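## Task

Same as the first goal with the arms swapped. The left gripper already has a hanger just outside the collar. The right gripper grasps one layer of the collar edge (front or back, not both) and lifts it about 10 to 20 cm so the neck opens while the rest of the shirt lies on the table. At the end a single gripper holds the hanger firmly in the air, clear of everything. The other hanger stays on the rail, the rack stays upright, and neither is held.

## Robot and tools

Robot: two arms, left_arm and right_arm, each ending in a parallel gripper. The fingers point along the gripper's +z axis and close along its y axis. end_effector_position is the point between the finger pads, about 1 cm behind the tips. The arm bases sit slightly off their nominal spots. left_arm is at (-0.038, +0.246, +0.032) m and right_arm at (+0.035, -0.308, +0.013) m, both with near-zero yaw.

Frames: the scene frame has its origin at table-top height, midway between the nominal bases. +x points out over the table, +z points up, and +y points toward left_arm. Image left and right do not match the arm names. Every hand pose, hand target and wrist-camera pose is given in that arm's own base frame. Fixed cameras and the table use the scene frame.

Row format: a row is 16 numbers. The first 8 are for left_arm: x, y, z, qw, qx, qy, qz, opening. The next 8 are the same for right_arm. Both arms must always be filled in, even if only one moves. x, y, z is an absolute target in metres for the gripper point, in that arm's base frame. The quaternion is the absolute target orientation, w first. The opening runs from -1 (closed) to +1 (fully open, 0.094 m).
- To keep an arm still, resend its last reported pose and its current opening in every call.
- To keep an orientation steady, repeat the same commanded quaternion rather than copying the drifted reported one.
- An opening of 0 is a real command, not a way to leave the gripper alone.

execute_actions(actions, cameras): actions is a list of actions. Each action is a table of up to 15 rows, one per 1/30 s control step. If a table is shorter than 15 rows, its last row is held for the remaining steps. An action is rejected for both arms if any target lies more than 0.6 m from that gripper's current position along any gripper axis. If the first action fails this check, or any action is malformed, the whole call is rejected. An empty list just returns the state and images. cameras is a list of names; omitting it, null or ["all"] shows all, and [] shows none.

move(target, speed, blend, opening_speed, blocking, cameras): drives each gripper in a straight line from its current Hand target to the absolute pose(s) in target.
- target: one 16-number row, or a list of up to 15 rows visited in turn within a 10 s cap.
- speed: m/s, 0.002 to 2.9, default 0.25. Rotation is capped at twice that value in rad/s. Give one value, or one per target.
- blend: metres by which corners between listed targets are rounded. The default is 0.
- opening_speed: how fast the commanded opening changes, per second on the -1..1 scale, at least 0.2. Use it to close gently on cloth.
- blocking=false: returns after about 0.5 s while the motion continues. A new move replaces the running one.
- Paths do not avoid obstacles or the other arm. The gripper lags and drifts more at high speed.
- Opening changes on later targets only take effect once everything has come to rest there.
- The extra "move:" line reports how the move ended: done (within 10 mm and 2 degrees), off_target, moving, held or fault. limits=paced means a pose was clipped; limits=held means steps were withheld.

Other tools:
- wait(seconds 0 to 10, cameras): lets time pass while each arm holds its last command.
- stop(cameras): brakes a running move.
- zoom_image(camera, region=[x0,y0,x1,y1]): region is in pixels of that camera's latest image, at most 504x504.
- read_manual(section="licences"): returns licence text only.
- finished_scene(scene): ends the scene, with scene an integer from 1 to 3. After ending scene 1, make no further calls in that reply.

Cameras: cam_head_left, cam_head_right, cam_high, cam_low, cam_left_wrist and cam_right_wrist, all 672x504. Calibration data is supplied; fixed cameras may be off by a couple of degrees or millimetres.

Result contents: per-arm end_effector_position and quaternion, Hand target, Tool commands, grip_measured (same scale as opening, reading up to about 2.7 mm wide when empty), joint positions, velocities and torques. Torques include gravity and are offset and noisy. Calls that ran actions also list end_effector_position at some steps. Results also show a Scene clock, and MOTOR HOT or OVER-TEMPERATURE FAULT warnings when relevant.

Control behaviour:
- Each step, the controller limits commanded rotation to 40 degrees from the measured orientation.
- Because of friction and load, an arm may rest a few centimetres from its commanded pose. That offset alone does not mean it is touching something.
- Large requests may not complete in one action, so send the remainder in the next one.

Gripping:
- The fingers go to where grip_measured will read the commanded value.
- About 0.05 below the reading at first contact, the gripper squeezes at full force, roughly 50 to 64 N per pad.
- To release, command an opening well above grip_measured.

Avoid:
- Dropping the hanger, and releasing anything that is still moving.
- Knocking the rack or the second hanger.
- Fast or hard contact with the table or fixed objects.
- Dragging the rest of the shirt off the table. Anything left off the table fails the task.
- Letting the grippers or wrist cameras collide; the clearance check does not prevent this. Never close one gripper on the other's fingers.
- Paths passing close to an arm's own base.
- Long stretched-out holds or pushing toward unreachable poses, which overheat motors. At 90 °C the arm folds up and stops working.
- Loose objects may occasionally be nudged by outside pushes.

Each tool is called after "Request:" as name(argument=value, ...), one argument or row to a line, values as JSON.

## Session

Request:
execute_actions(
  actions=[],
)

Request:
zoom_image(
  camera="cam_head_left",
  region=[200, 60, 500, 300],
)

Request:
zoom_image(
  camera="cam_low",
  region=[120, 160, 420, 310],
)

Scene clock: 0.00 s.
left_arm: end_effector_position=(+0.3206, -0.0642, +0.1530) grip_measured=-0.823 end_effector_quat_wxyz=(+0.483, +0.428, +0.709, -0.285) | right_arm: end_effector_position=(+0.3837, +0.0011, +0.4072) grip_measured=+1.000 end_effector_quat_wxyz=(+0.707, +0.000, +0.707, +0.000)
Joint positions: left_arm=[0.329 1.478 0.843 -0.544 1.159 1.156 0.008] | right_arm=[0 1.047 1.047 0 0 0 0.094]
Joint velocities: within noise
Joint torques (N m): no reading
Motor temperatures (°C): left_arm=[26 27 26 30 28 29 25] | right_arm=[28 33 27 29 26 25 27]
Heat: left arm: 30 °C; right arm: 33 °C.
Hand target: left_arm +0.3220, -0.0665, +0.1665; +0.500, +0.433, +0.692, -0.289 | right_arm +0.3815, +0.0011, +0.4101; +0.709, +0.000, +0.706, +0.000
Tool commands: left_gripper/opening=-1.0 right_gripper/opening=+1.0
camera_calibration:
cam_left_wrist: T_world_to_cam=[[-0.879637, -0.475145, -0.0218173, 0.25551], [-0.330445, 0.643457, -0.690485, 0.29022], [0.342119, -0.600166, -0.723018, 0.0491618], [0, 0, 0, 1]] pos_world=[0.303838, -0.0358344, 0.241512]
cam_right_wrist: T_world_to_cam=[[0.00688815, -0.999976, -0.000742763, 0.000854047], [-0.439105, -0.00235735, -0.898433, 0.569778], [0.89841, 0.00651469, -0.43911, -0.0839137], [0, 0, 0, 1]] pos_world=[0.325575, 0.00274387, 0.475061]

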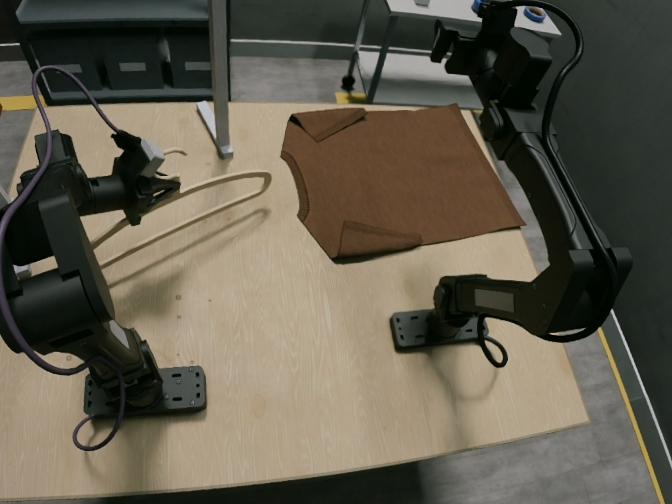

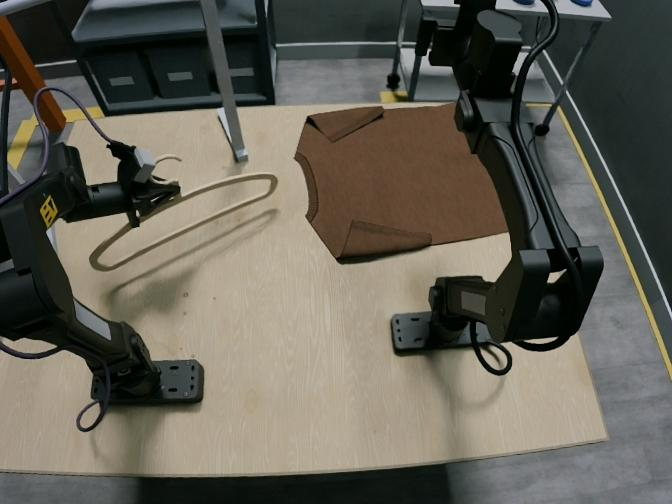

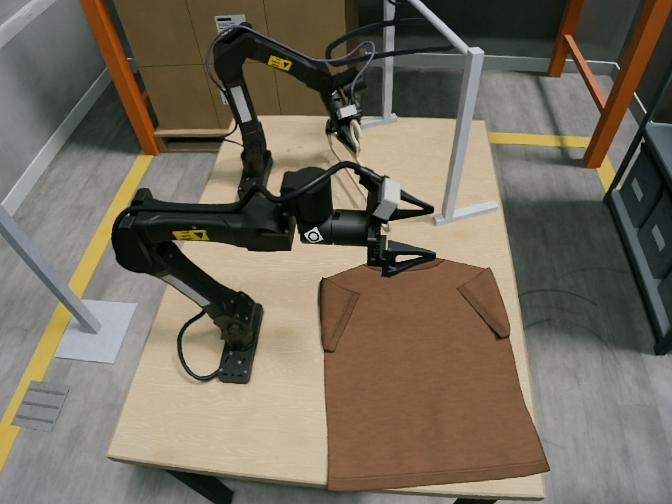

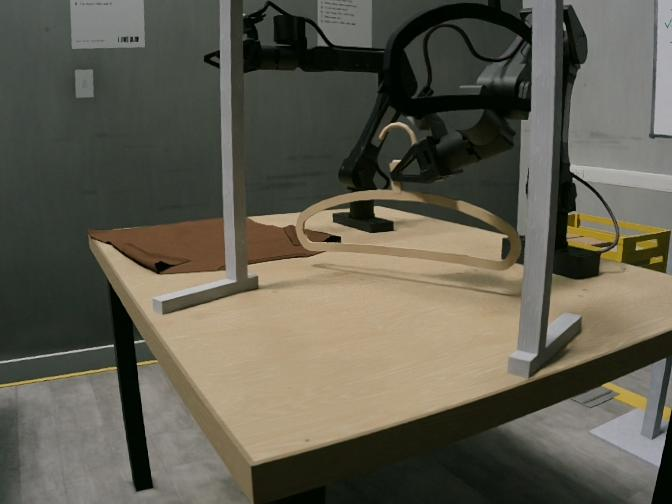

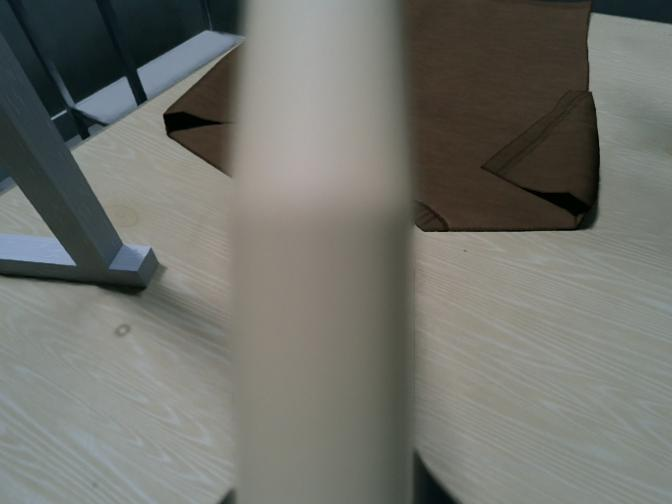

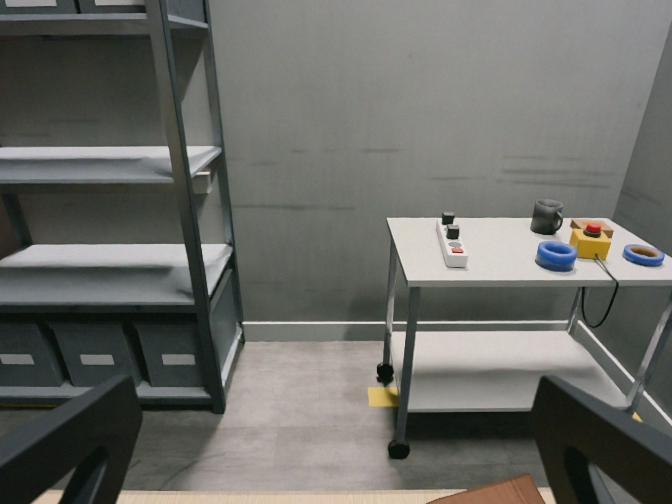

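Scaled by 1.680 from the camera's 672x504 image, which has a finer 960x720 frame.

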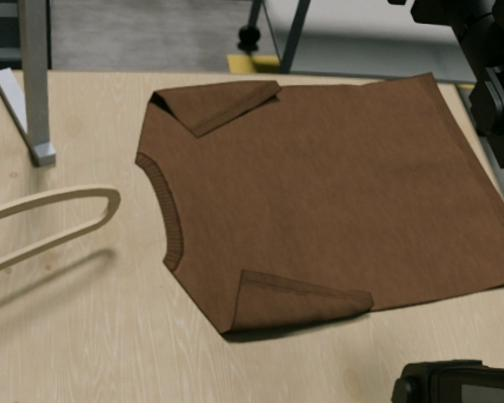

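Scaled by 1.680 from the camera's 672x504 image, which has a finer 960x720 frame.

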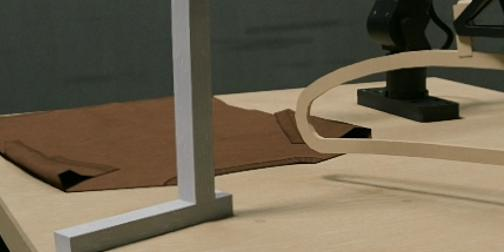

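Request:
move(
  target=[0.290,-0.030,0.1665,0.483,0.428,0.709,-0.285,-1,0.388,0.22,0.10,0.050,-0.070,0.996,0.0035,0.2],
)

Scene clock: 4.33 s.
left_arm: end_effector_position=(+0.2842, -0.0326, +0.1559) grip_measured=-0.823 end_effector_quat_wxyz=(+0.469, +0.431, +0.717, -0.283) | right_arm: end_effector_position=(+0.3876, +0.2149, +0.1083) grip_measured=+0.202 end_effector_quat_wxyz=(+0.062, -0.069, +0.996, +0.005)
Joint positions: left_arm=[0.497 1.494 0.916 -1.016 1.159 1.595 0.008] | right_arm=[0.522 2.143 1.967 -1.28 0.045 0.381 0.056]
Joint velocities: within noise
Joint torques (N m): left_arm=[0.64 -4.68 8.43 0.05 0.93 0.1] | right_arm=[0.54 -10.58 7.71 0.54 -0.01 0.06]
Motor temperatures (°C): left_arm=[26 27 26 30 28 29 25] | right_arm=[28 33 28 29 26 25 27]
Heat: left arm: 30 °C; right arm: 33 °C.
Hand target: left_arm +0.2898, -0.0300, +0.1664; +0.483, +0.427, +0.709, -0.284 | right_arm +0.3878, +0.2198, +0.0999; +0.050, -0.070, +0.996, +0.004
Off the commanded pose: left_arm 0.012 m, 2 deg | right_arm 0.010 m, 1 deg.
move: off_target (left_arm)
camera_calibration:
cam_left_wrist: T_world_to_cam=[[-0.881488, -0.472052, -0.0120794, 0.237588], [-0.344985, 0.661255, -0.666128, 0.260752], [0.322434, -0.583017, -0.745739, 0.0924252], [0, 0, 0, 1]] pos_world=[0.269586, -0.00638401, 0.245489]
cam_right_wrist: T_world_to_cam=[[0.138078, -0.990391, -0.00774803, 0.162305], [-0.936293, -0.133078, 0.325031, 0.391775], [-0.322939, -0.037625, -0.945672, 0.317651], [0, 0, 0, 1]] pos_world=[0.446987, 0.224834, 0.174313]

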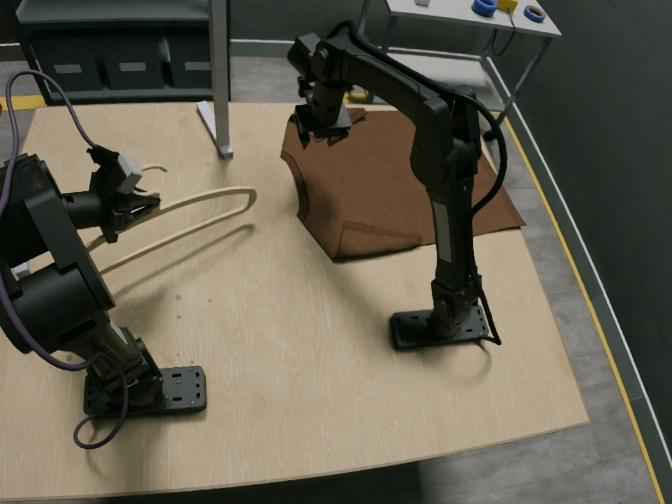

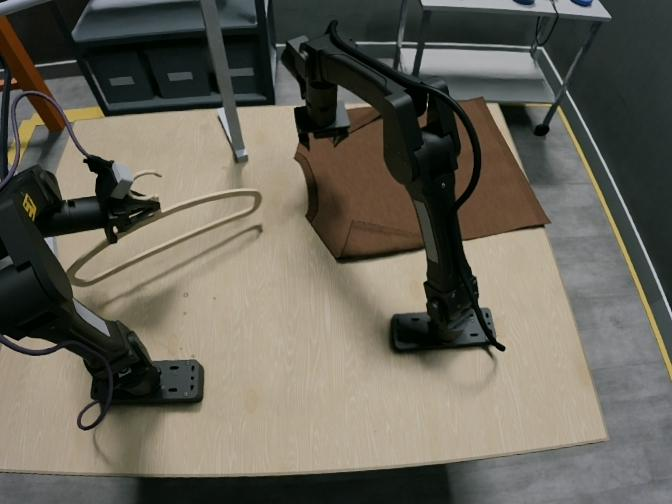

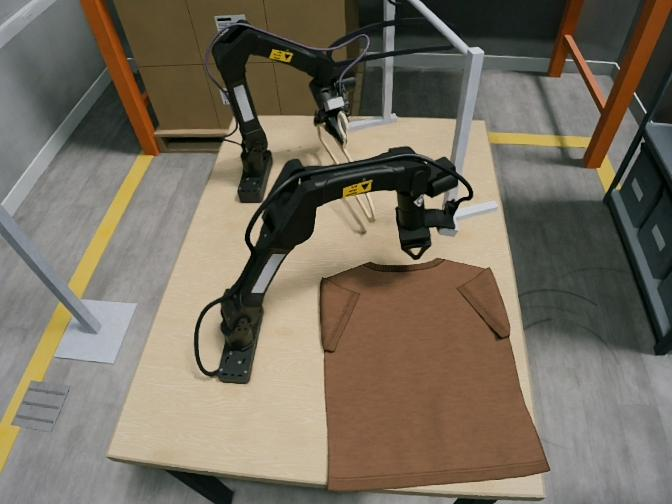

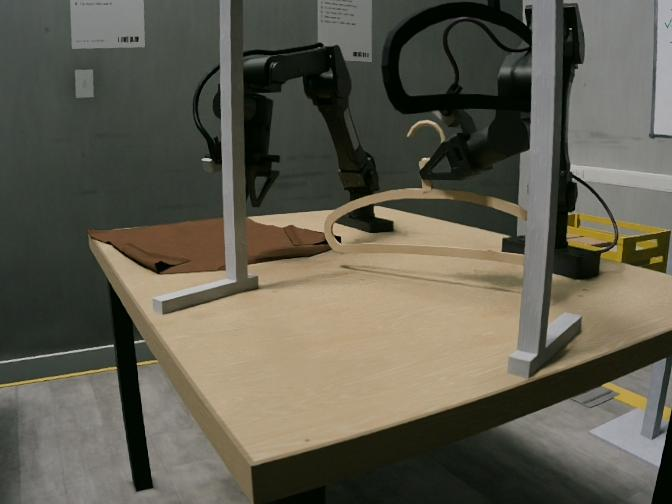

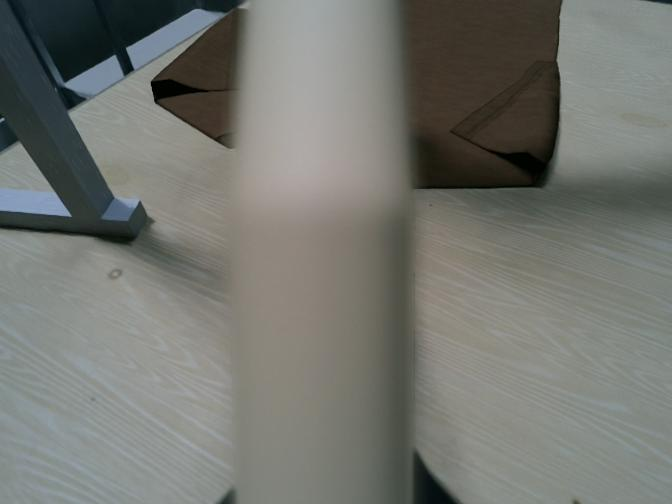

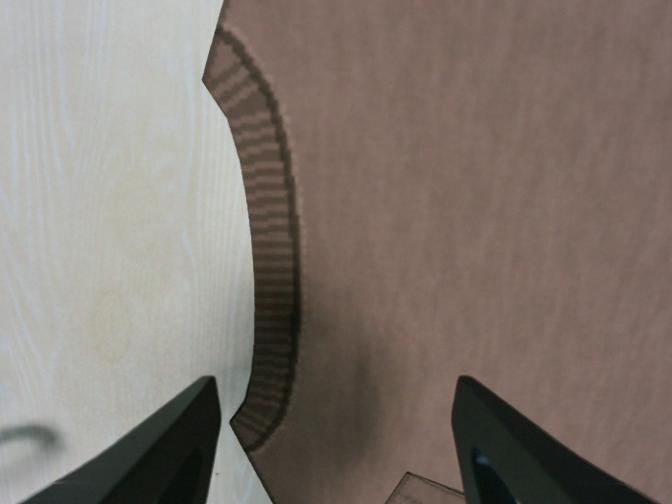

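Request:
move(
  target=[0.290,-0.030,0.1665,0.483,0.428,0.709,-0.285,-1,0.388,0.232,0.022,0.050,-0.070,0.996,0.0035,0.1],
  cameras=["cam_right_wrist"],
  speed=0.15,
)

Scene clock: 5.83 s.
left_arm: end_effector_position=(+0.2842, -0.0326, +0.1559) grip_measured=-0.823 end_effector_quat_wxyz=(+0.469, +0.431, +0.717, -0.282) | right_arm: end_effector_position=(+0.3921, +0.2299, +0.0393) grip_measured=+0.102 end_effector_quat_wxyz=(+0.066, -0.069, +0.995, +0.008)
Joint positions: left_arm=[0.497 1.494 0.917 -1.017 1.158 1.595 0.008] | right_arm=[0.546 2.199 1.782 -1.029 0.045 0.405 0.052]
Joint velocities: within noise
Joint torques (N m): left_arm=[0.58 -4.52 8.44 0.07 0.91 0.06] | right_arm=[0.54 -11.15 5.16 0.75 0.01 0.03]
Motor temperatures (°C): left_arm=[26 27 27 30 28 29 25] | right_arm=[28 33 28 29 26 25 27]
Heat: left arm: 30 °C; right arm: 33 °C.
Hand target: left_arm +0.2898, -0.0299, +0.1664; +0.483, +0.428, +0.709, -0.284 | right_arm +0.3875, +0.2316, +0.0223; +0.050, -0.070, +0.996, +0.003
Off the commanded pose: left_arm 0.012 m, 2 deg | right_arm 0.018 m, 2 deg.
move: off_target (left_arm, right_arm)
camera_calibration:
cam_right_wrist: T_world_to_cam=[[0.138657, -0.990239, -0.0141703, 0.175913], [-0.938614, -0.135965, 0.317043, 0.422203], [-0.315875, -0.0306599, -0.948305, 0.250198], [0, 0, 0, 1]] pos_world=[0.450926, 0.239272, 0.1059]
Images, in order (width x height): cam_right_wrist 672x504.

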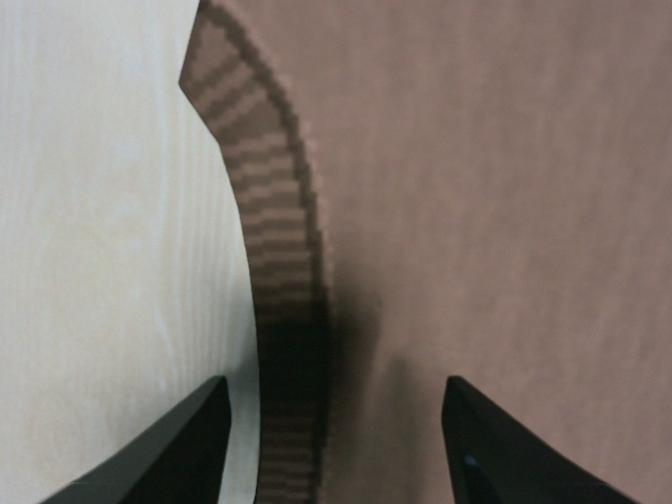

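Request:
move(
  target=[
    [0.290,-0.030,0.1665,0.483,0.428,0.709,-0.285,-1,0.386,0.224,0.008,0.050,-0.070,0.996,0.0035,0.1],
    [0.290,-0.030,0.1665,0.483,0.428,0.709,-0.285,-1,0.386,0.223,-0.013,0.050,-0.070,0.996,0.0035,0.1],
  ],
  cameras=["cam_right_wrist"],
  speed=0.08,
)

Scene clock: 7.17 s.
left_arm: end_effector_position=(+0.2841, -0.0326, +0.1559) grip_measured=-0.823 end_effector_quat_wxyz=(+0.469, +0.431, +0.717, -0.283) | right_arm: end_effector_position=(+0.3899, +0.2287, +0.0088) grip_measured=+0.102 end_effector_quat_wxyz=(+0.071, -0.071, +0.995, +0.011)
Joint positions: left_arm=[0.497 1.494 0.917 -1.017 1.158 1.596 0.008] | right_arm=[0.546 2.207 1.668 -0.895 0.045 0.401 0.052]
Joint velocities: within noise
Joint torques (N m): left_arm=[0.62 -4.6 8.42 0.07 0.88 0.09] | right_arm=[-0.61 -10.51 4.62 0.77 -0.01 -0.06]
Motor temperatures (°C): left_arm=[26 27 27 30 28 29 25] | right_arm=[28 33 28 29 26 25 27]
Heat: left arm: 30 °C; right arm: 33 °C.
Hand target: left_arm +0.2898, -0.0299, +0.1664; +0.483, +0.428, +0.709, -0.284 | right_arm +0.3852, +0.2227, -0.0123; +0.050, -0.070, +0.996, +0.004
Off the commanded pose: left_arm 0.012 m, 2 deg | right_arm 0.023 m, 3 deg.
move: off_target (left_arm, right_arm)
camera_calibration:
cam_right_wrist: T_world_to_cam=[[0.142645, -0.989589, -0.0191102, 0.172958], [-0.941502, -0.141619, 0.305806, 0.432294], [-0.305329, -0.0256295, -0.951902, 0.215329], [0, 0, 0, 1]] pos_world=[0.448081, 0.237898, 0.076079]
Images, in order (width x height): cam_right_wrist 672x504.

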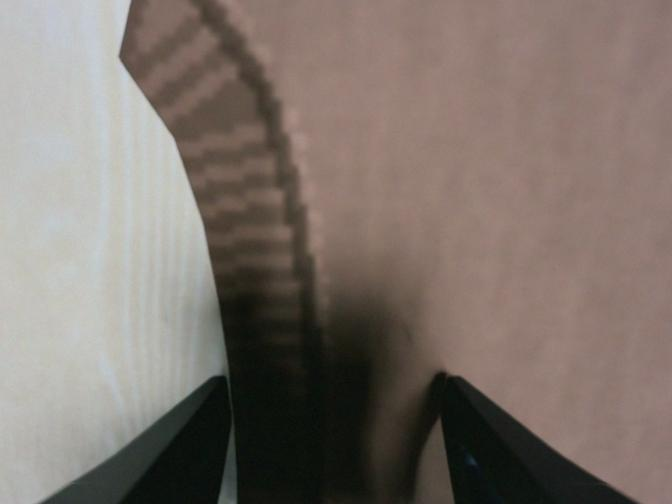

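Request:
move(
  target=[0.290,-0.030,0.1665,0.483,0.428,0.709,-0.285,-1,0.386,0.225,-0.018,0.050,-0.070,0.996,0.0035,-1],
  cameras=["cam_right_wrist"],
  speed=0.06,
  opening_speed=0.8,
)

Scene clock: 8.90 s.
left_arm: end_effector_position=(+0.2841, -0.0327, +0.1559) grip_measured=-0.823 end_effector_quat_wxyz=(+0.469, +0.431, +0.717, -0.283) | right_arm: end_effector_position=(+0.3919, +0.2299, +0.0051) grip_measured=-0.973 end_effector_quat_wxyz=(+0.073, -0.071, +0.995, +0.012)
Joint positions: left_arm=[0.497 1.494 0.917 -1.018 1.158 1.596 0.008] | right_arm=[0.546 2.216 1.668 -0.881 0.045 0.401 0.001]
Joint velocities: within noise
Joint torques (N m): left_arm=[0.51 -4.67 8.5 0.05 0.93 0.06] | right_arm=[-0.31 -10.5 4.42 0.8 -0.01 -0.02]
Motor temperatures (°C): left_arm=[26 27 27 30 28 29 25] | right_arm=[28 34 28 29 26 25 27]
Heat: left arm: 30 °C; right arm: 34 °C.
Hand target: left_arm +0.2898, -0.0299, +0.1664; +0.483, +0.427, +0.709, -0.284 | right_arm +0.3852, +0.2246, -0.0172; +0.050, -0.070, +0.996, +0.004
Off the commanded pose: left_arm 0.012 m, 2 deg | right_arm 0.024 m, 3 deg.
move: off_target (left_arm, right_arm)
camera_calibration:
cam_right_wrist: T_world_to_cam=[[0.142775, -0.989537, -0.0207945, 0.173698], [-0.942573, -0.142348, 0.302147, 0.436049], [-0.301945, -0.0235387, -0.953035, 0.210602], [0, 0, 0, 1]] pos_world=[0.449799, 0.238909, 0.0725725]
Images, in order (width x height): cam_right_wrist 672x504.

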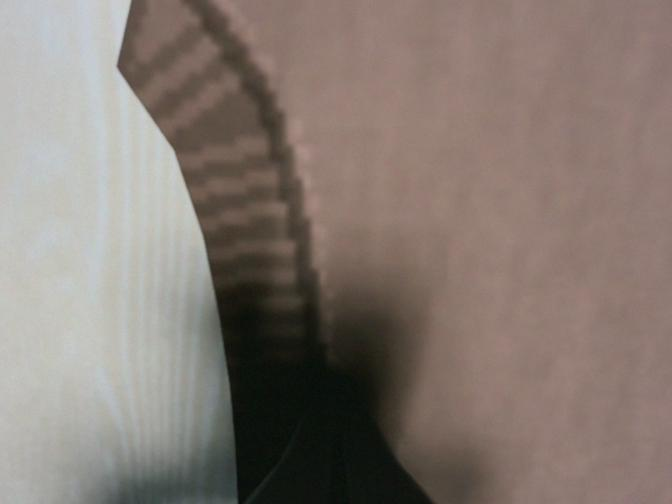

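Request:
move(
  target=[
    [0.290,-0.030,0.1665,0.483,0.428,0.709,-0.285,-1,0.387,0.232,0.020,0.050,-0.070,0.996,0.0035,0.1],
    [0.290,-0.030,0.1665,0.483,0.428,0.709,-0.285,-1,0.387,0.230,-0.036,0.050,-0.070,0.996,0.0035,0.1],
  ],
  cameras=["cam_right_wrist"],
  speed=0.08,
)

Request:
move(
  target=[0.290,-0.030,0.1665,0.483,0.428,0.709,-0.285,-1,0.387,0.230,-0.040,0.050,-0.070,0.996,0.0035,-1],
  cameras=["cam_right_wrist"],
  speed=0.06,
  opening_speed=0.8,
)

Scene clock: 10.67 s.
left_arm: end_effector_position=(+0.2841, -0.0327, +0.1559) grip_measured=-0.823 end_effector_quat_wxyz=(+0.469, +0.431, +0.717, -0.283) | right_arm: end_effector_position=(+0.3937, +0.2304, +0.0009) grip_measured=+0.098 end_effector_quat_wxyz=(+0.073, -0.068, +0.995, +0.011)
Joint positions: left_arm=[0.497 1.494 0.917 -1.018 1.158 1.596 0.008] | right_arm=[0.546 2.23 1.674 -0.875 0.047 0.405 0.052]
Joint velocities: within noise
Joint torques (N m): left_arm=[0.58 -4.62 8.4 0.07 0.94 0.1] | right_arm=[0.34 -8.88 2.95 1.25 -0.03 0.03]
Motor temperatures (°C): left_arm=[26 27 27 30 28 29 25] | right_arm=[28 34 28 29 26 25 27]
Heat: left arm: 30 °C; right arm: 34 °C.
Hand target: left_arm +0.2898, -0.0299, +0.1665; +0.483, +0.427, +0.709, -0.284 | right_arm +0.3848, +0.2286, -0.0341; +0.049, -0.070, +0.996, +0.003
Off the commanded pose: left_arm 0.012 m, 2 deg | right_arm 0.037 m, 3 deg.
move: off_target (left_arm, right_arm)
camera_calibration:
cam_right_wrist: T_world_to_cam=[[0.13785, -0.990287, -0.0181577, 0.175954], [-0.943065, -0.136835, 0.303159, 0.438029], [-0.302699, -0.0246665, -0.952767, 0.207679], [0, 0, 0, 1]] pos_world=[0.451699, 0.239305, 0.0682723]
Images, in order (width x height): cam_right_wrist 672x504.

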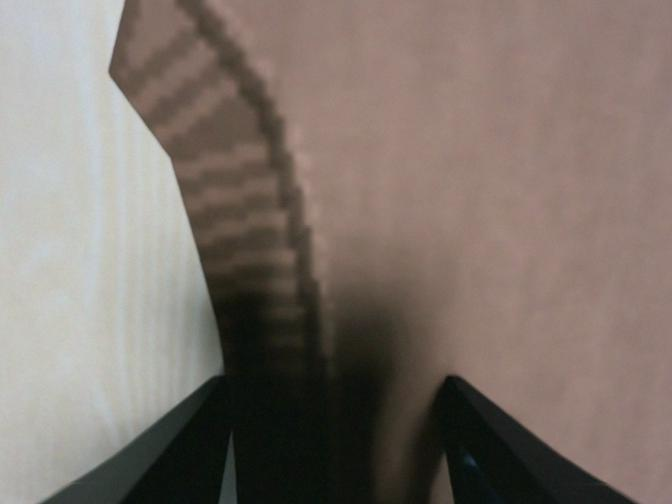

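Scene clock: 12.27 s.
left_arm: end_effector_position=(+0.2841, -0.0327, +0.1559) grip_measured=-0.823 end_effector_quat_wxyz=(+0.469, +0.431, +0.717, -0.283) | right_arm: end_effector_position=(+0.4060, +0.2325, +0.0016) grip_measured=-0.943 end_effector_quat_wxyz=(+0.100, -0.066, +0.993, +0.011)
Joint positions: left_arm=[0.497 1.494 0.917 -1.018 1.158 1.596 0.008] | right_arm=[0.546 2.23 1.668 -0.82 0.073 0.405 0.003]
Joint velocities: within noise
Joint torques (N m): left_arm=[0.65 -4.53 8.36 0.08 0.91 0.11] | right_arm=[0.31 -8.55 3.17 0.86 -0.25 0.04]
Motor temperatures (°C): left_arm=[26 27 27 30 28 29 25] | right_arm=[28 34 28 29 26 25 27]
Heat: left arm: 30 °C; right arm: 34 °C.
Hand target: left_arm +0.2898, -0.0299, +0.1665; +0.483, +0.428, +0.709, -0.284 | right_arm +0.3853, +0.2285, -0.0372; +0.050, -0.069, +0.996, +0.003
Off the commanded pose: left_arm 0.012 m, 2 deg | right_arm 0.046 m, 6 deg.
move: off_target (left_arm, right_arm)
camera_calibration:
cam_right_wrist: T_world_to_cam=[[0.134667, -0.990779, -0.0148992, 0.177818], [-0.958824, -0.134088, 0.250356, 0.455483], [-0.250045, -0.0194288, -0.968039, 0.189605], [0, 0, 0, 1]] pos_world=[0.460191, 0.240937, 0.0721621]
Images, in order (width x height): cam_right_wrist 672x504.

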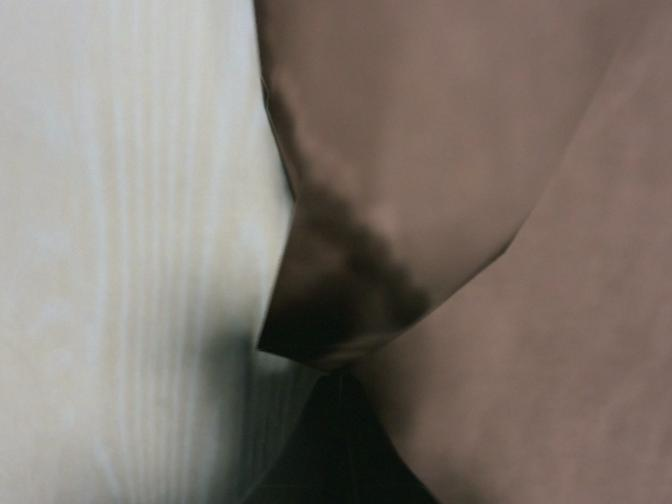

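Request:
move(
  target=[0.290,-0.030,0.1665,0.483,0.428,0.709,-0.285,-1,0.405,0.23,0.06,0.100,-0.066,0.993,0.011,-1],
  speed=0.08,
  cameras=["cam_right_wrist","cam_low","cam_high","cam_head_left"],
)

Request:
zoom_image(
  camera="cam_low",
  region=[200, 190, 330, 290],
)

Scene clock: 14.27 s.
left_arm: end_effector_position=(+0.2840, -0.0327, +0.1559) grip_measured=-0.823 end_effector_quat_wxyz=(+0.469, +0.431, +0.717, -0.283) | right_arm: end_effector_position=(+0.3975, +0.2283, +0.0344) grip_measured=-0.945 end_effector_quat_wxyz=(+0.075, -0.068, +0.995, +0.000)
Joint positions: left_arm=[0.497 1.494 0.917 -1.018 1.158 1.596 0.008] | right_arm=[0.546 2.209 1.777 -1.004 0.068 0.405 0.003]
Joint velocities: within noise
Joint torques (N m): left_arm=[0.53 -4.62 8.36 0.11 0.91 0.1] | right_arm=[-0.25 -18.25 7.54 0.57 0.1 -0.03]
Motor temperatures (°C): left_arm=[26 27 27 30 28 29 26] | right_arm=[28 34 28 29 26 25 27]
Heat: left arm: 30 °C; right arm: 34 °C.
Hand target: left_arm +0.2898, -0.0299, +0.1664; +0.483, +0.428, +0.709, -0.284 | right_arm +0.4046, +0.2298, +0.0596; +0.100, -0.066, +0.993, +0.011
Off the commanded pose: left_arm 0.012 m, 2 deg | right_arm 0.027 m, 3 deg.
move: off_target (left_arm, right_arm)
camera_calibration:
cam_right_wrist: T_world_to_cam=[[0.135093, -0.990829, 0.00292952, 0.174448], [-0.945403, -0.128013, 0.299711, 0.430125], [-0.296587, -0.0432583, -0.954026, 0.242626], [0, 0, 0, 1]] pos_world=[0.455034, 0.238405, 0.102047]
Images, in order (width x height): cam_head_left 672x504, cam_high 672x504, cam_low 672x504, cam_right_wrist 672x504.

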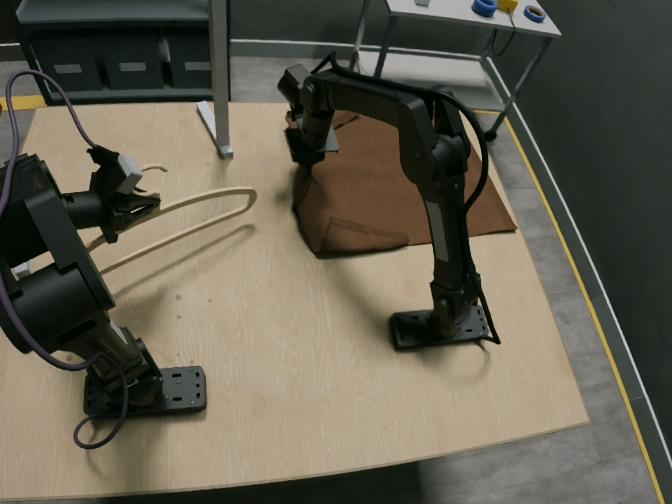

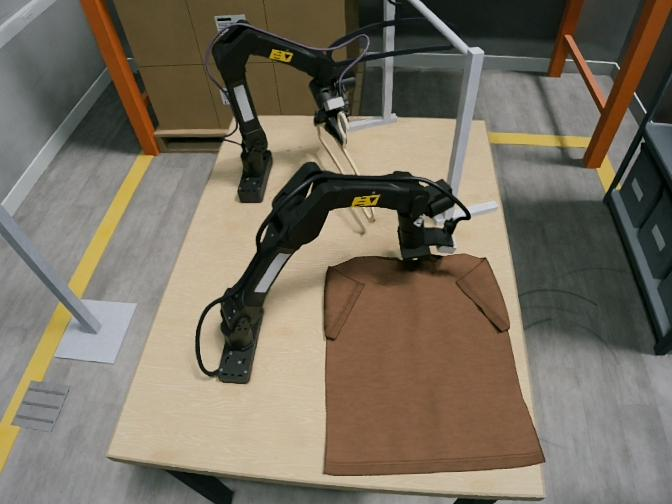

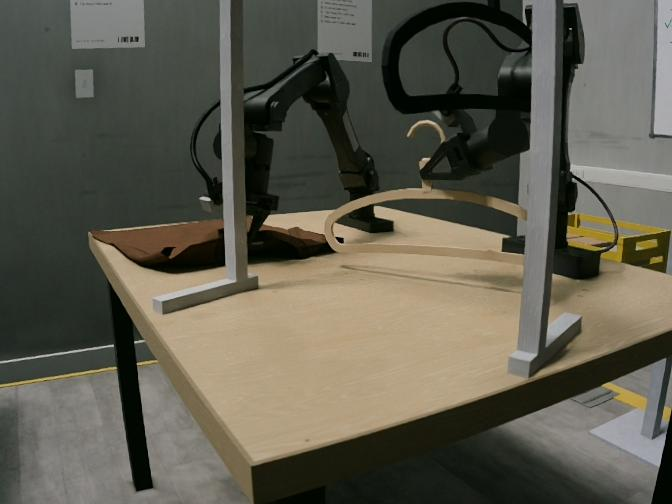

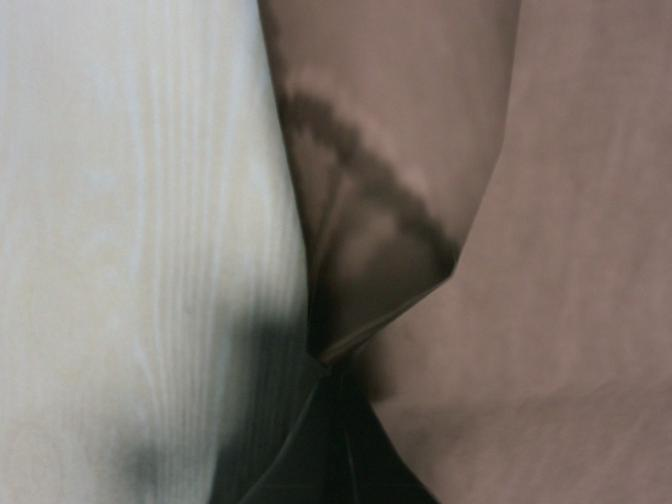

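Scaled by 3.877 from the camera's 672x504 image, which has a finer 960x720 frame.

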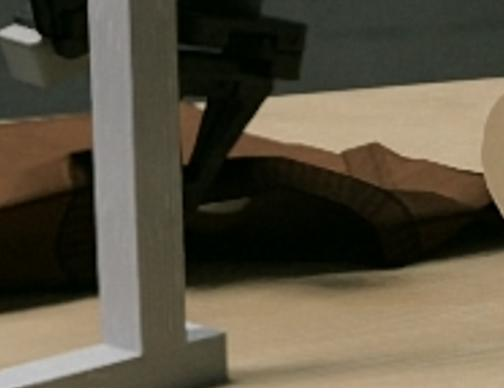

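Request:
move(
  target=[0.290,-0.030,0.1665,0.483,0.428,0.709,-0.285,-1,0.40,0.23,0.12,0.100,-0.066,0.993,0.011,-1],
  speed=0.1,
  cameras=["cam_right_wrist","cam_low","cam_left_wrist","cam_head_left"],
)

Request:
zoom_image(
  camera="cam_low",
  region=[160, 180, 330, 290],
)

Request:
zoom_image(
  camera="cam_head_left",
  region=[250, 90, 400, 270],
)

Scene clock: 15.83 s.
left_arm: end_effector_position=(+0.2840, -0.0327, +0.1559) grip_measured=-0.823 end_effector_quat_wxyz=(+0.469, +0.431, +0.717, -0.283) | right_arm: end_effector_position=(+0.3971, +0.2281, +0.0944) grip_measured=-0.945 end_effector_quat_wxyz=(+0.075, -0.068, +0.995, +0.000)
Joint positions: left_arm=[0.497 1.494 0.917 -1.018 1.158 1.596 0.008] | right_arm=[0.546 2.186 1.978 -1.229 0.068 0.405 0.003]
Joint velocities: within noise
Joint torques (N m): left_arm=[0.59 -4.45 8.35 0.06 0.92 0.08] | right_arm=[0.2 -18.09 7.68 0.52 0.11 0.03]
Motor temperatures (°C): left_arm=[26 27 27 30 28 29 26] | right_arm=[28 35 28 29 26 25 27]
Heat: left arm: 30 °C; right arm: 35 °C.
Hand target: left_arm +0.2898, -0.0299, +0.1664; +0.483, +0.428, +0.709, -0.284 | right_arm +0.3996, +0.2297, +0.1196; +0.100, -0.066, +0.993, +0.011
Off the commanded pose: left_arm 0.012 m, 2 deg | right_arm 0.026 m, 3 deg.
move: off_target (left_arm, right_arm)
camera_calibration:
cam_left_wrist: T_world_to_cam=[[-0.881773, -0.471522, -0.0119619, 0.237504], [-0.344908, 0.661882, -0.665545, 0.260622], [0.321737, -0.582734, -0.746261, 0.0927178], [0, 0, 0, 1]] pos_world=[0.269484, -0.00648295, 0.245489]
cam_right_wrist: T_world_to_cam=[[0.135093, -0.990829, 0.00292952, 0.174128], [-0.945403, -0.128013, 0.299711, 0.411739], [-0.296587, -0.0432583, -0.954026, 0.29974], [0, 0, 0, 1]] pos_world=[0.454634, 0.238205, 0.162047]
Images, in order (width x height): cam_head_left 672x504, cam_low 672x504, cam_left_wrist 672x504, cam_right_wrist 672x504.

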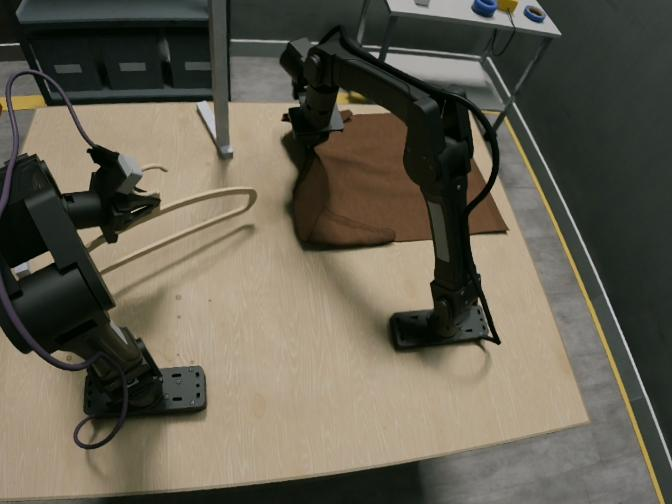

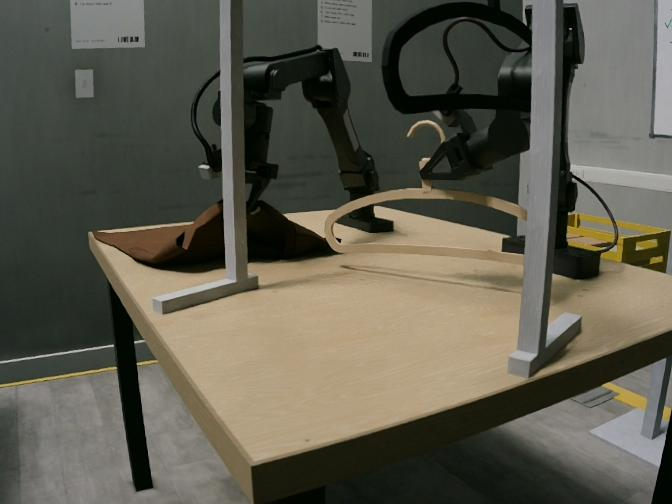

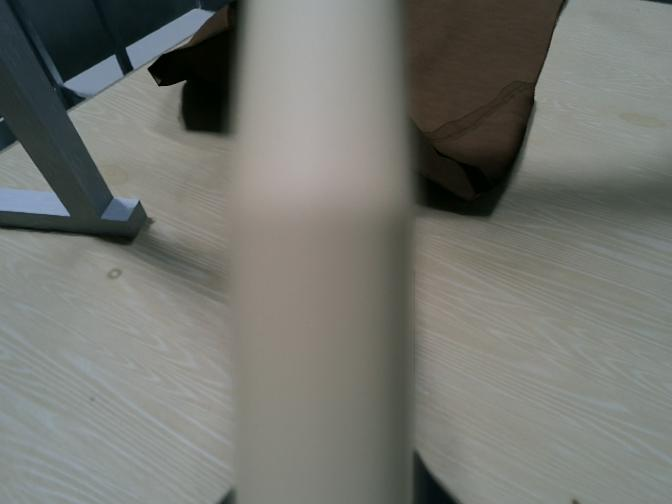

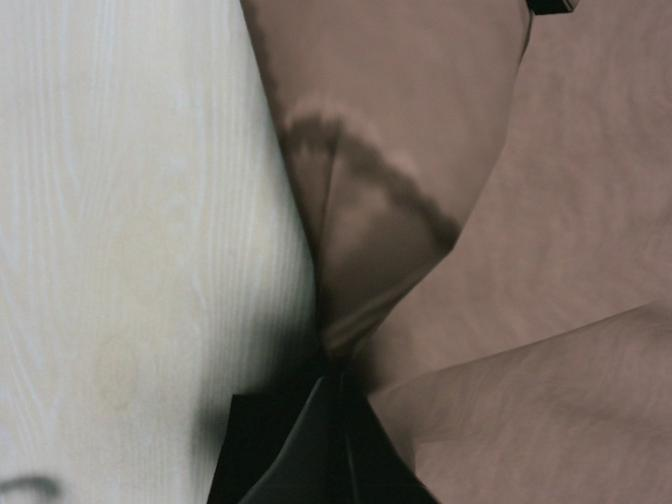

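Scaled by 2.965 from the camera's 672x504 image, which has a finer 960x720 frame.

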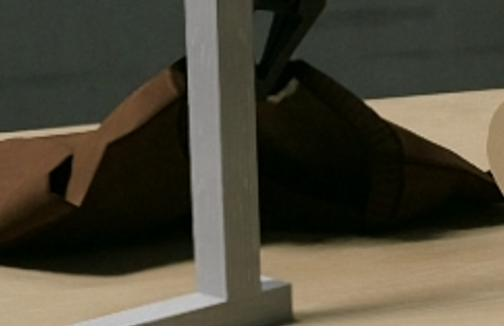

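Scaled by 2.800 from the camera's 672x504 image, which has a finer 960x720 frame.

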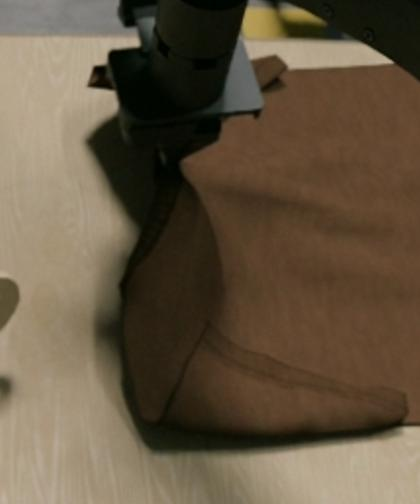

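Request:
zoom_image(
  camera="cam_low",
  region=[215, 195, 305, 265],
)

Request:
zoom_image(
  camera="cam_right_wrist",
  region=[180, 250, 480, 504],
)

Request:
zoom_image(
  camera="cam_left_wrist",
  region=[130, 0, 330, 150],
)

Request:
zoom_image(
  camera="cam_left_wrist",
  region=[400, 60, 600, 240],
)

Scaled by 5.600 from the camera's 672x504 image, which has a finer 960x720 frame.

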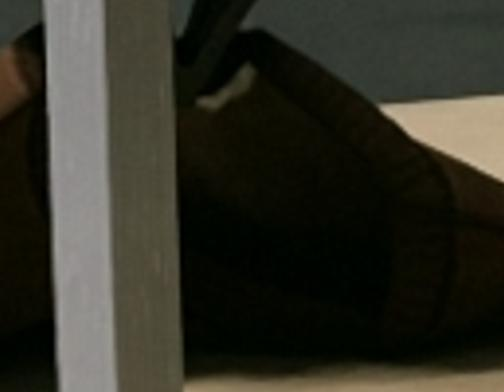

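Scaled by 1.680 from the camera's 672x504 image, which has a finer 960x720 frame.

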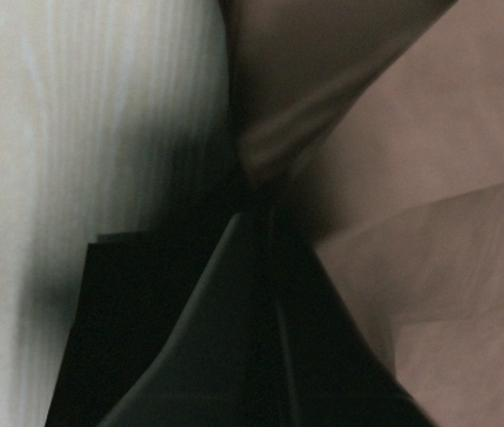

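Scaled by 2.520 from the camera's 672x504 image, which has a finer 960x720 frame.

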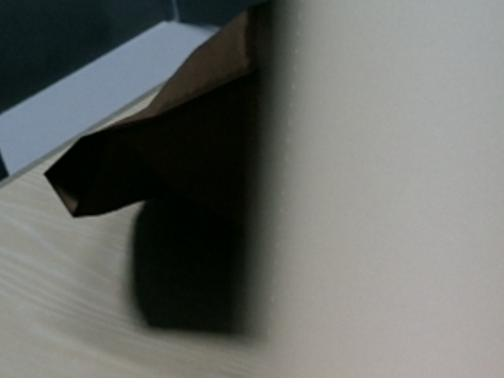

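Scaled by 2.520 from the camera's 672x504 image, which has a finer 960x720 frame.

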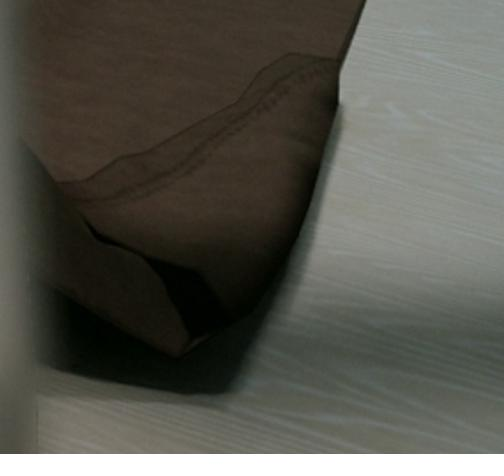

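Request:
move(
  target=[0.365,0.025,0.1665,0.483,0.428,0.709,-0.285,-1,0.40,0.23,0.12,0.100,-0.066,0.993,0.011,-1],
  cameras=["cam_left_wrist","cam_low"],
)

Request:
zoom_image(
  camera="cam_left_wrist",
  region=[380, 0, 600, 180],
)

Scene clock: 17.77 s.
left_arm: end_effector_position=(+0.3594, +0.0233, +0.1590) grip_measured=-0.823 end_effector_quat_wxyz=(+0.470, +0.433, +0.717, -0.278) | right_arm: end_effector_position=(+0.3968, +0.2279, +0.0944) grip_measured=-0.945 end_effector_quat_wxyz=(+0.075, -0.068, +0.995, +0.000)
Joint positions: left_arm=[0.537 1.85 1.325 -1.143 1.153 1.686 0.008] | right_arm=[0.546 2.186 1.978 -1.23 0.068 0.405 0.003]
Joint velocities: within noise
Joint torques (N m): left_arm=[0.17 -7.04 8.35 -0.05 0.92 0.14] | right_arm=[0.2 -18.09 7.66 0.56 0.11 0.03]
Motor temperatures (°C): left_arm=[26 27 27 30 28 29 26] | right_arm=[28 35 28 29 26 25 27]
Heat: left arm: 30 °C; right arm: 35 °C.
Hand target: left_arm +0.3649, +0.0250, +0.1664; +0.483, +0.427, +0.710, -0.284 | right_arm +0.3995, +0.2297, +0.1196; +0.100, -0.066, +0.993, +0.011
Off the commanded pose: left_arm 0.010 m, 2 deg | right_arm 0.026 m, 3 deg.
move: off_target (right_arm)
camera_calibration:
cam_left_wrist: T_world_to_cam=[[-0.880085, -0.474331, -0.0214612, 0.331291], [-0.342354, 0.665234, -0.663519, 0.250396], [0.329004, -0.576606, -0.747852, 0.100872], [0, 0, 0, 1]] pos_world=[0.344101, 0.0487329, 0.24869]
Images, in order (width x height): cam_low 672x504, cam_left_wrist 672x504.

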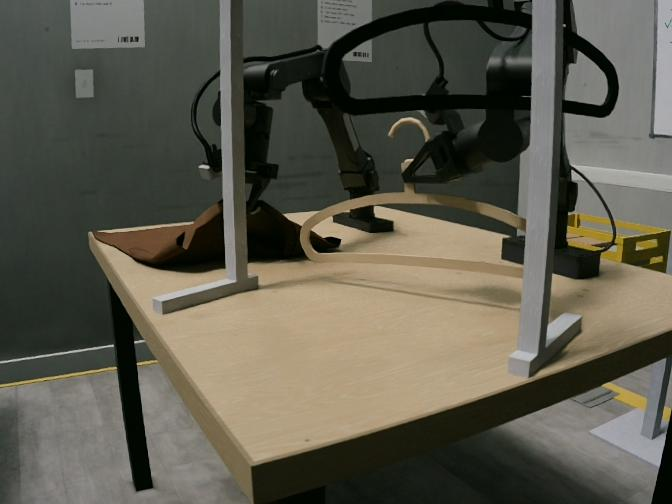

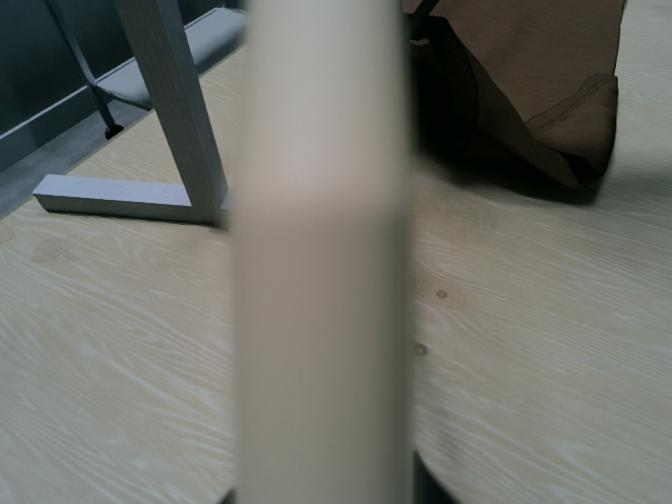

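Scaled by 2.291 from the camera's 672x504 image, which has a finer 960x720 frame.

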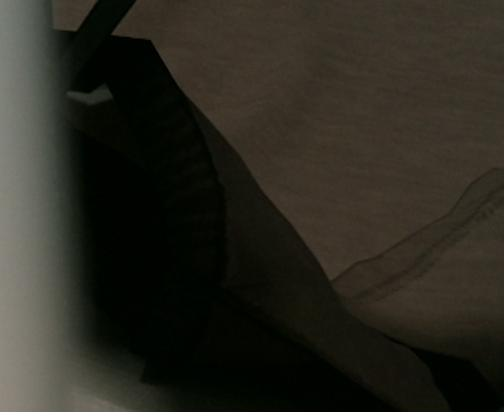

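Request:
move(
  target=[0.41,0.06,0.1665,0.483,0.428,0.709,-0.285,-1,0.40,0.23,0.12,0.100,-0.066,0.993,0.011,-1],
  cameras=["cam_left_wrist"],
)

Request:
zoom_image(
  camera="cam_left_wrist",
  region=[400, 0, 560, 170],
)

Scene clock: 19.30 s.
left_arm: end_effector_position=(+0.4051, +0.0578, +0.1599) grip_measured=-0.823 end_effector_quat_wxyz=(+0.470, +0.433, +0.717, -0.278) | right_arm: end_effector_position=(+0.3968, +0.2279, +0.0944) grip_measured=-0.945 end_effector_quat_wxyz=(+0.075, -0.068, +0.995, +0.000)
Joint positions: left_arm=[0.553 2.074 1.643 -1.278 1.151 1.731 0.008] | right_arm=[0.546 2.186 1.978 -1.23 0.068 0.405 0.003]
Joint velocities: within noise
Joint torques (N m): left_arm=[0.36 -8.83 8.4 -0.08 0.93 0.09] | right_arm=[0.18 -18.1 7.66 0.57 0.1 0.03]
Motor temperatures (°C): left_arm=[26 27 27 30 28 29 26] | right_arm=[28 35 28 29 26 25 27]
Heat: left arm: 30 °C; right arm: 35 °C.
Hand target: left_arm +0.4099, +0.0601, +0.1665; +0.483, +0.427, +0.710, -0.283 | right_arm +0.3996, +0.2297, +0.1196; +0.100, -0.066, +0.993, +0.011
Off the commanded pose: left_arm 0.009 m, 2 deg | right_arm 0.026 m, 3 deg.
move: off_target (right_arm)
camera_calibration:
cam_left_wrist: T_world_to_cam=[[-0.881014, -0.472604, -0.0214264, 0.38815], [-0.340958, 0.665697, -0.663773, 0.243103], [0.327966, -0.577488, -0.747627, 0.106882], [0, 0, 0, 1]] pos_world=[0.3898, 0.0833313, 0.24959]
Images, in order (width x height): cam_left_wrist 672x504.

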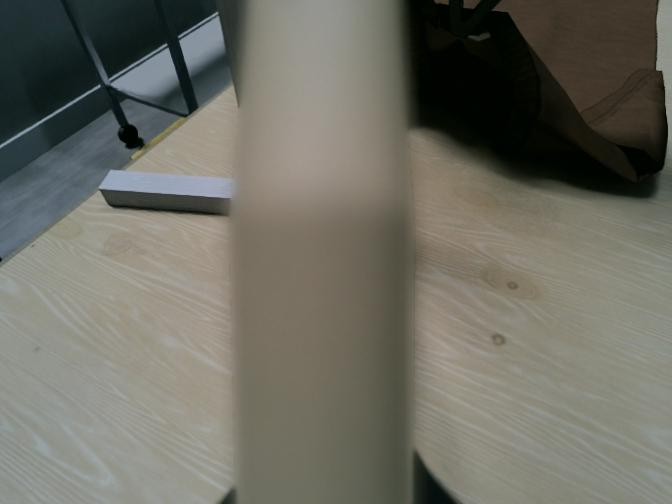

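Scaled by 2.965 from the camera's 672x504 image, which has a finer 960x720 frame.

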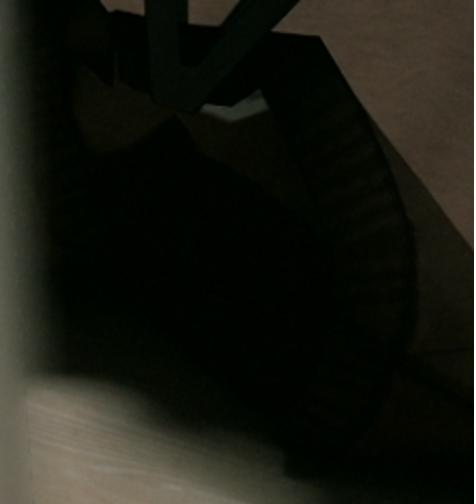

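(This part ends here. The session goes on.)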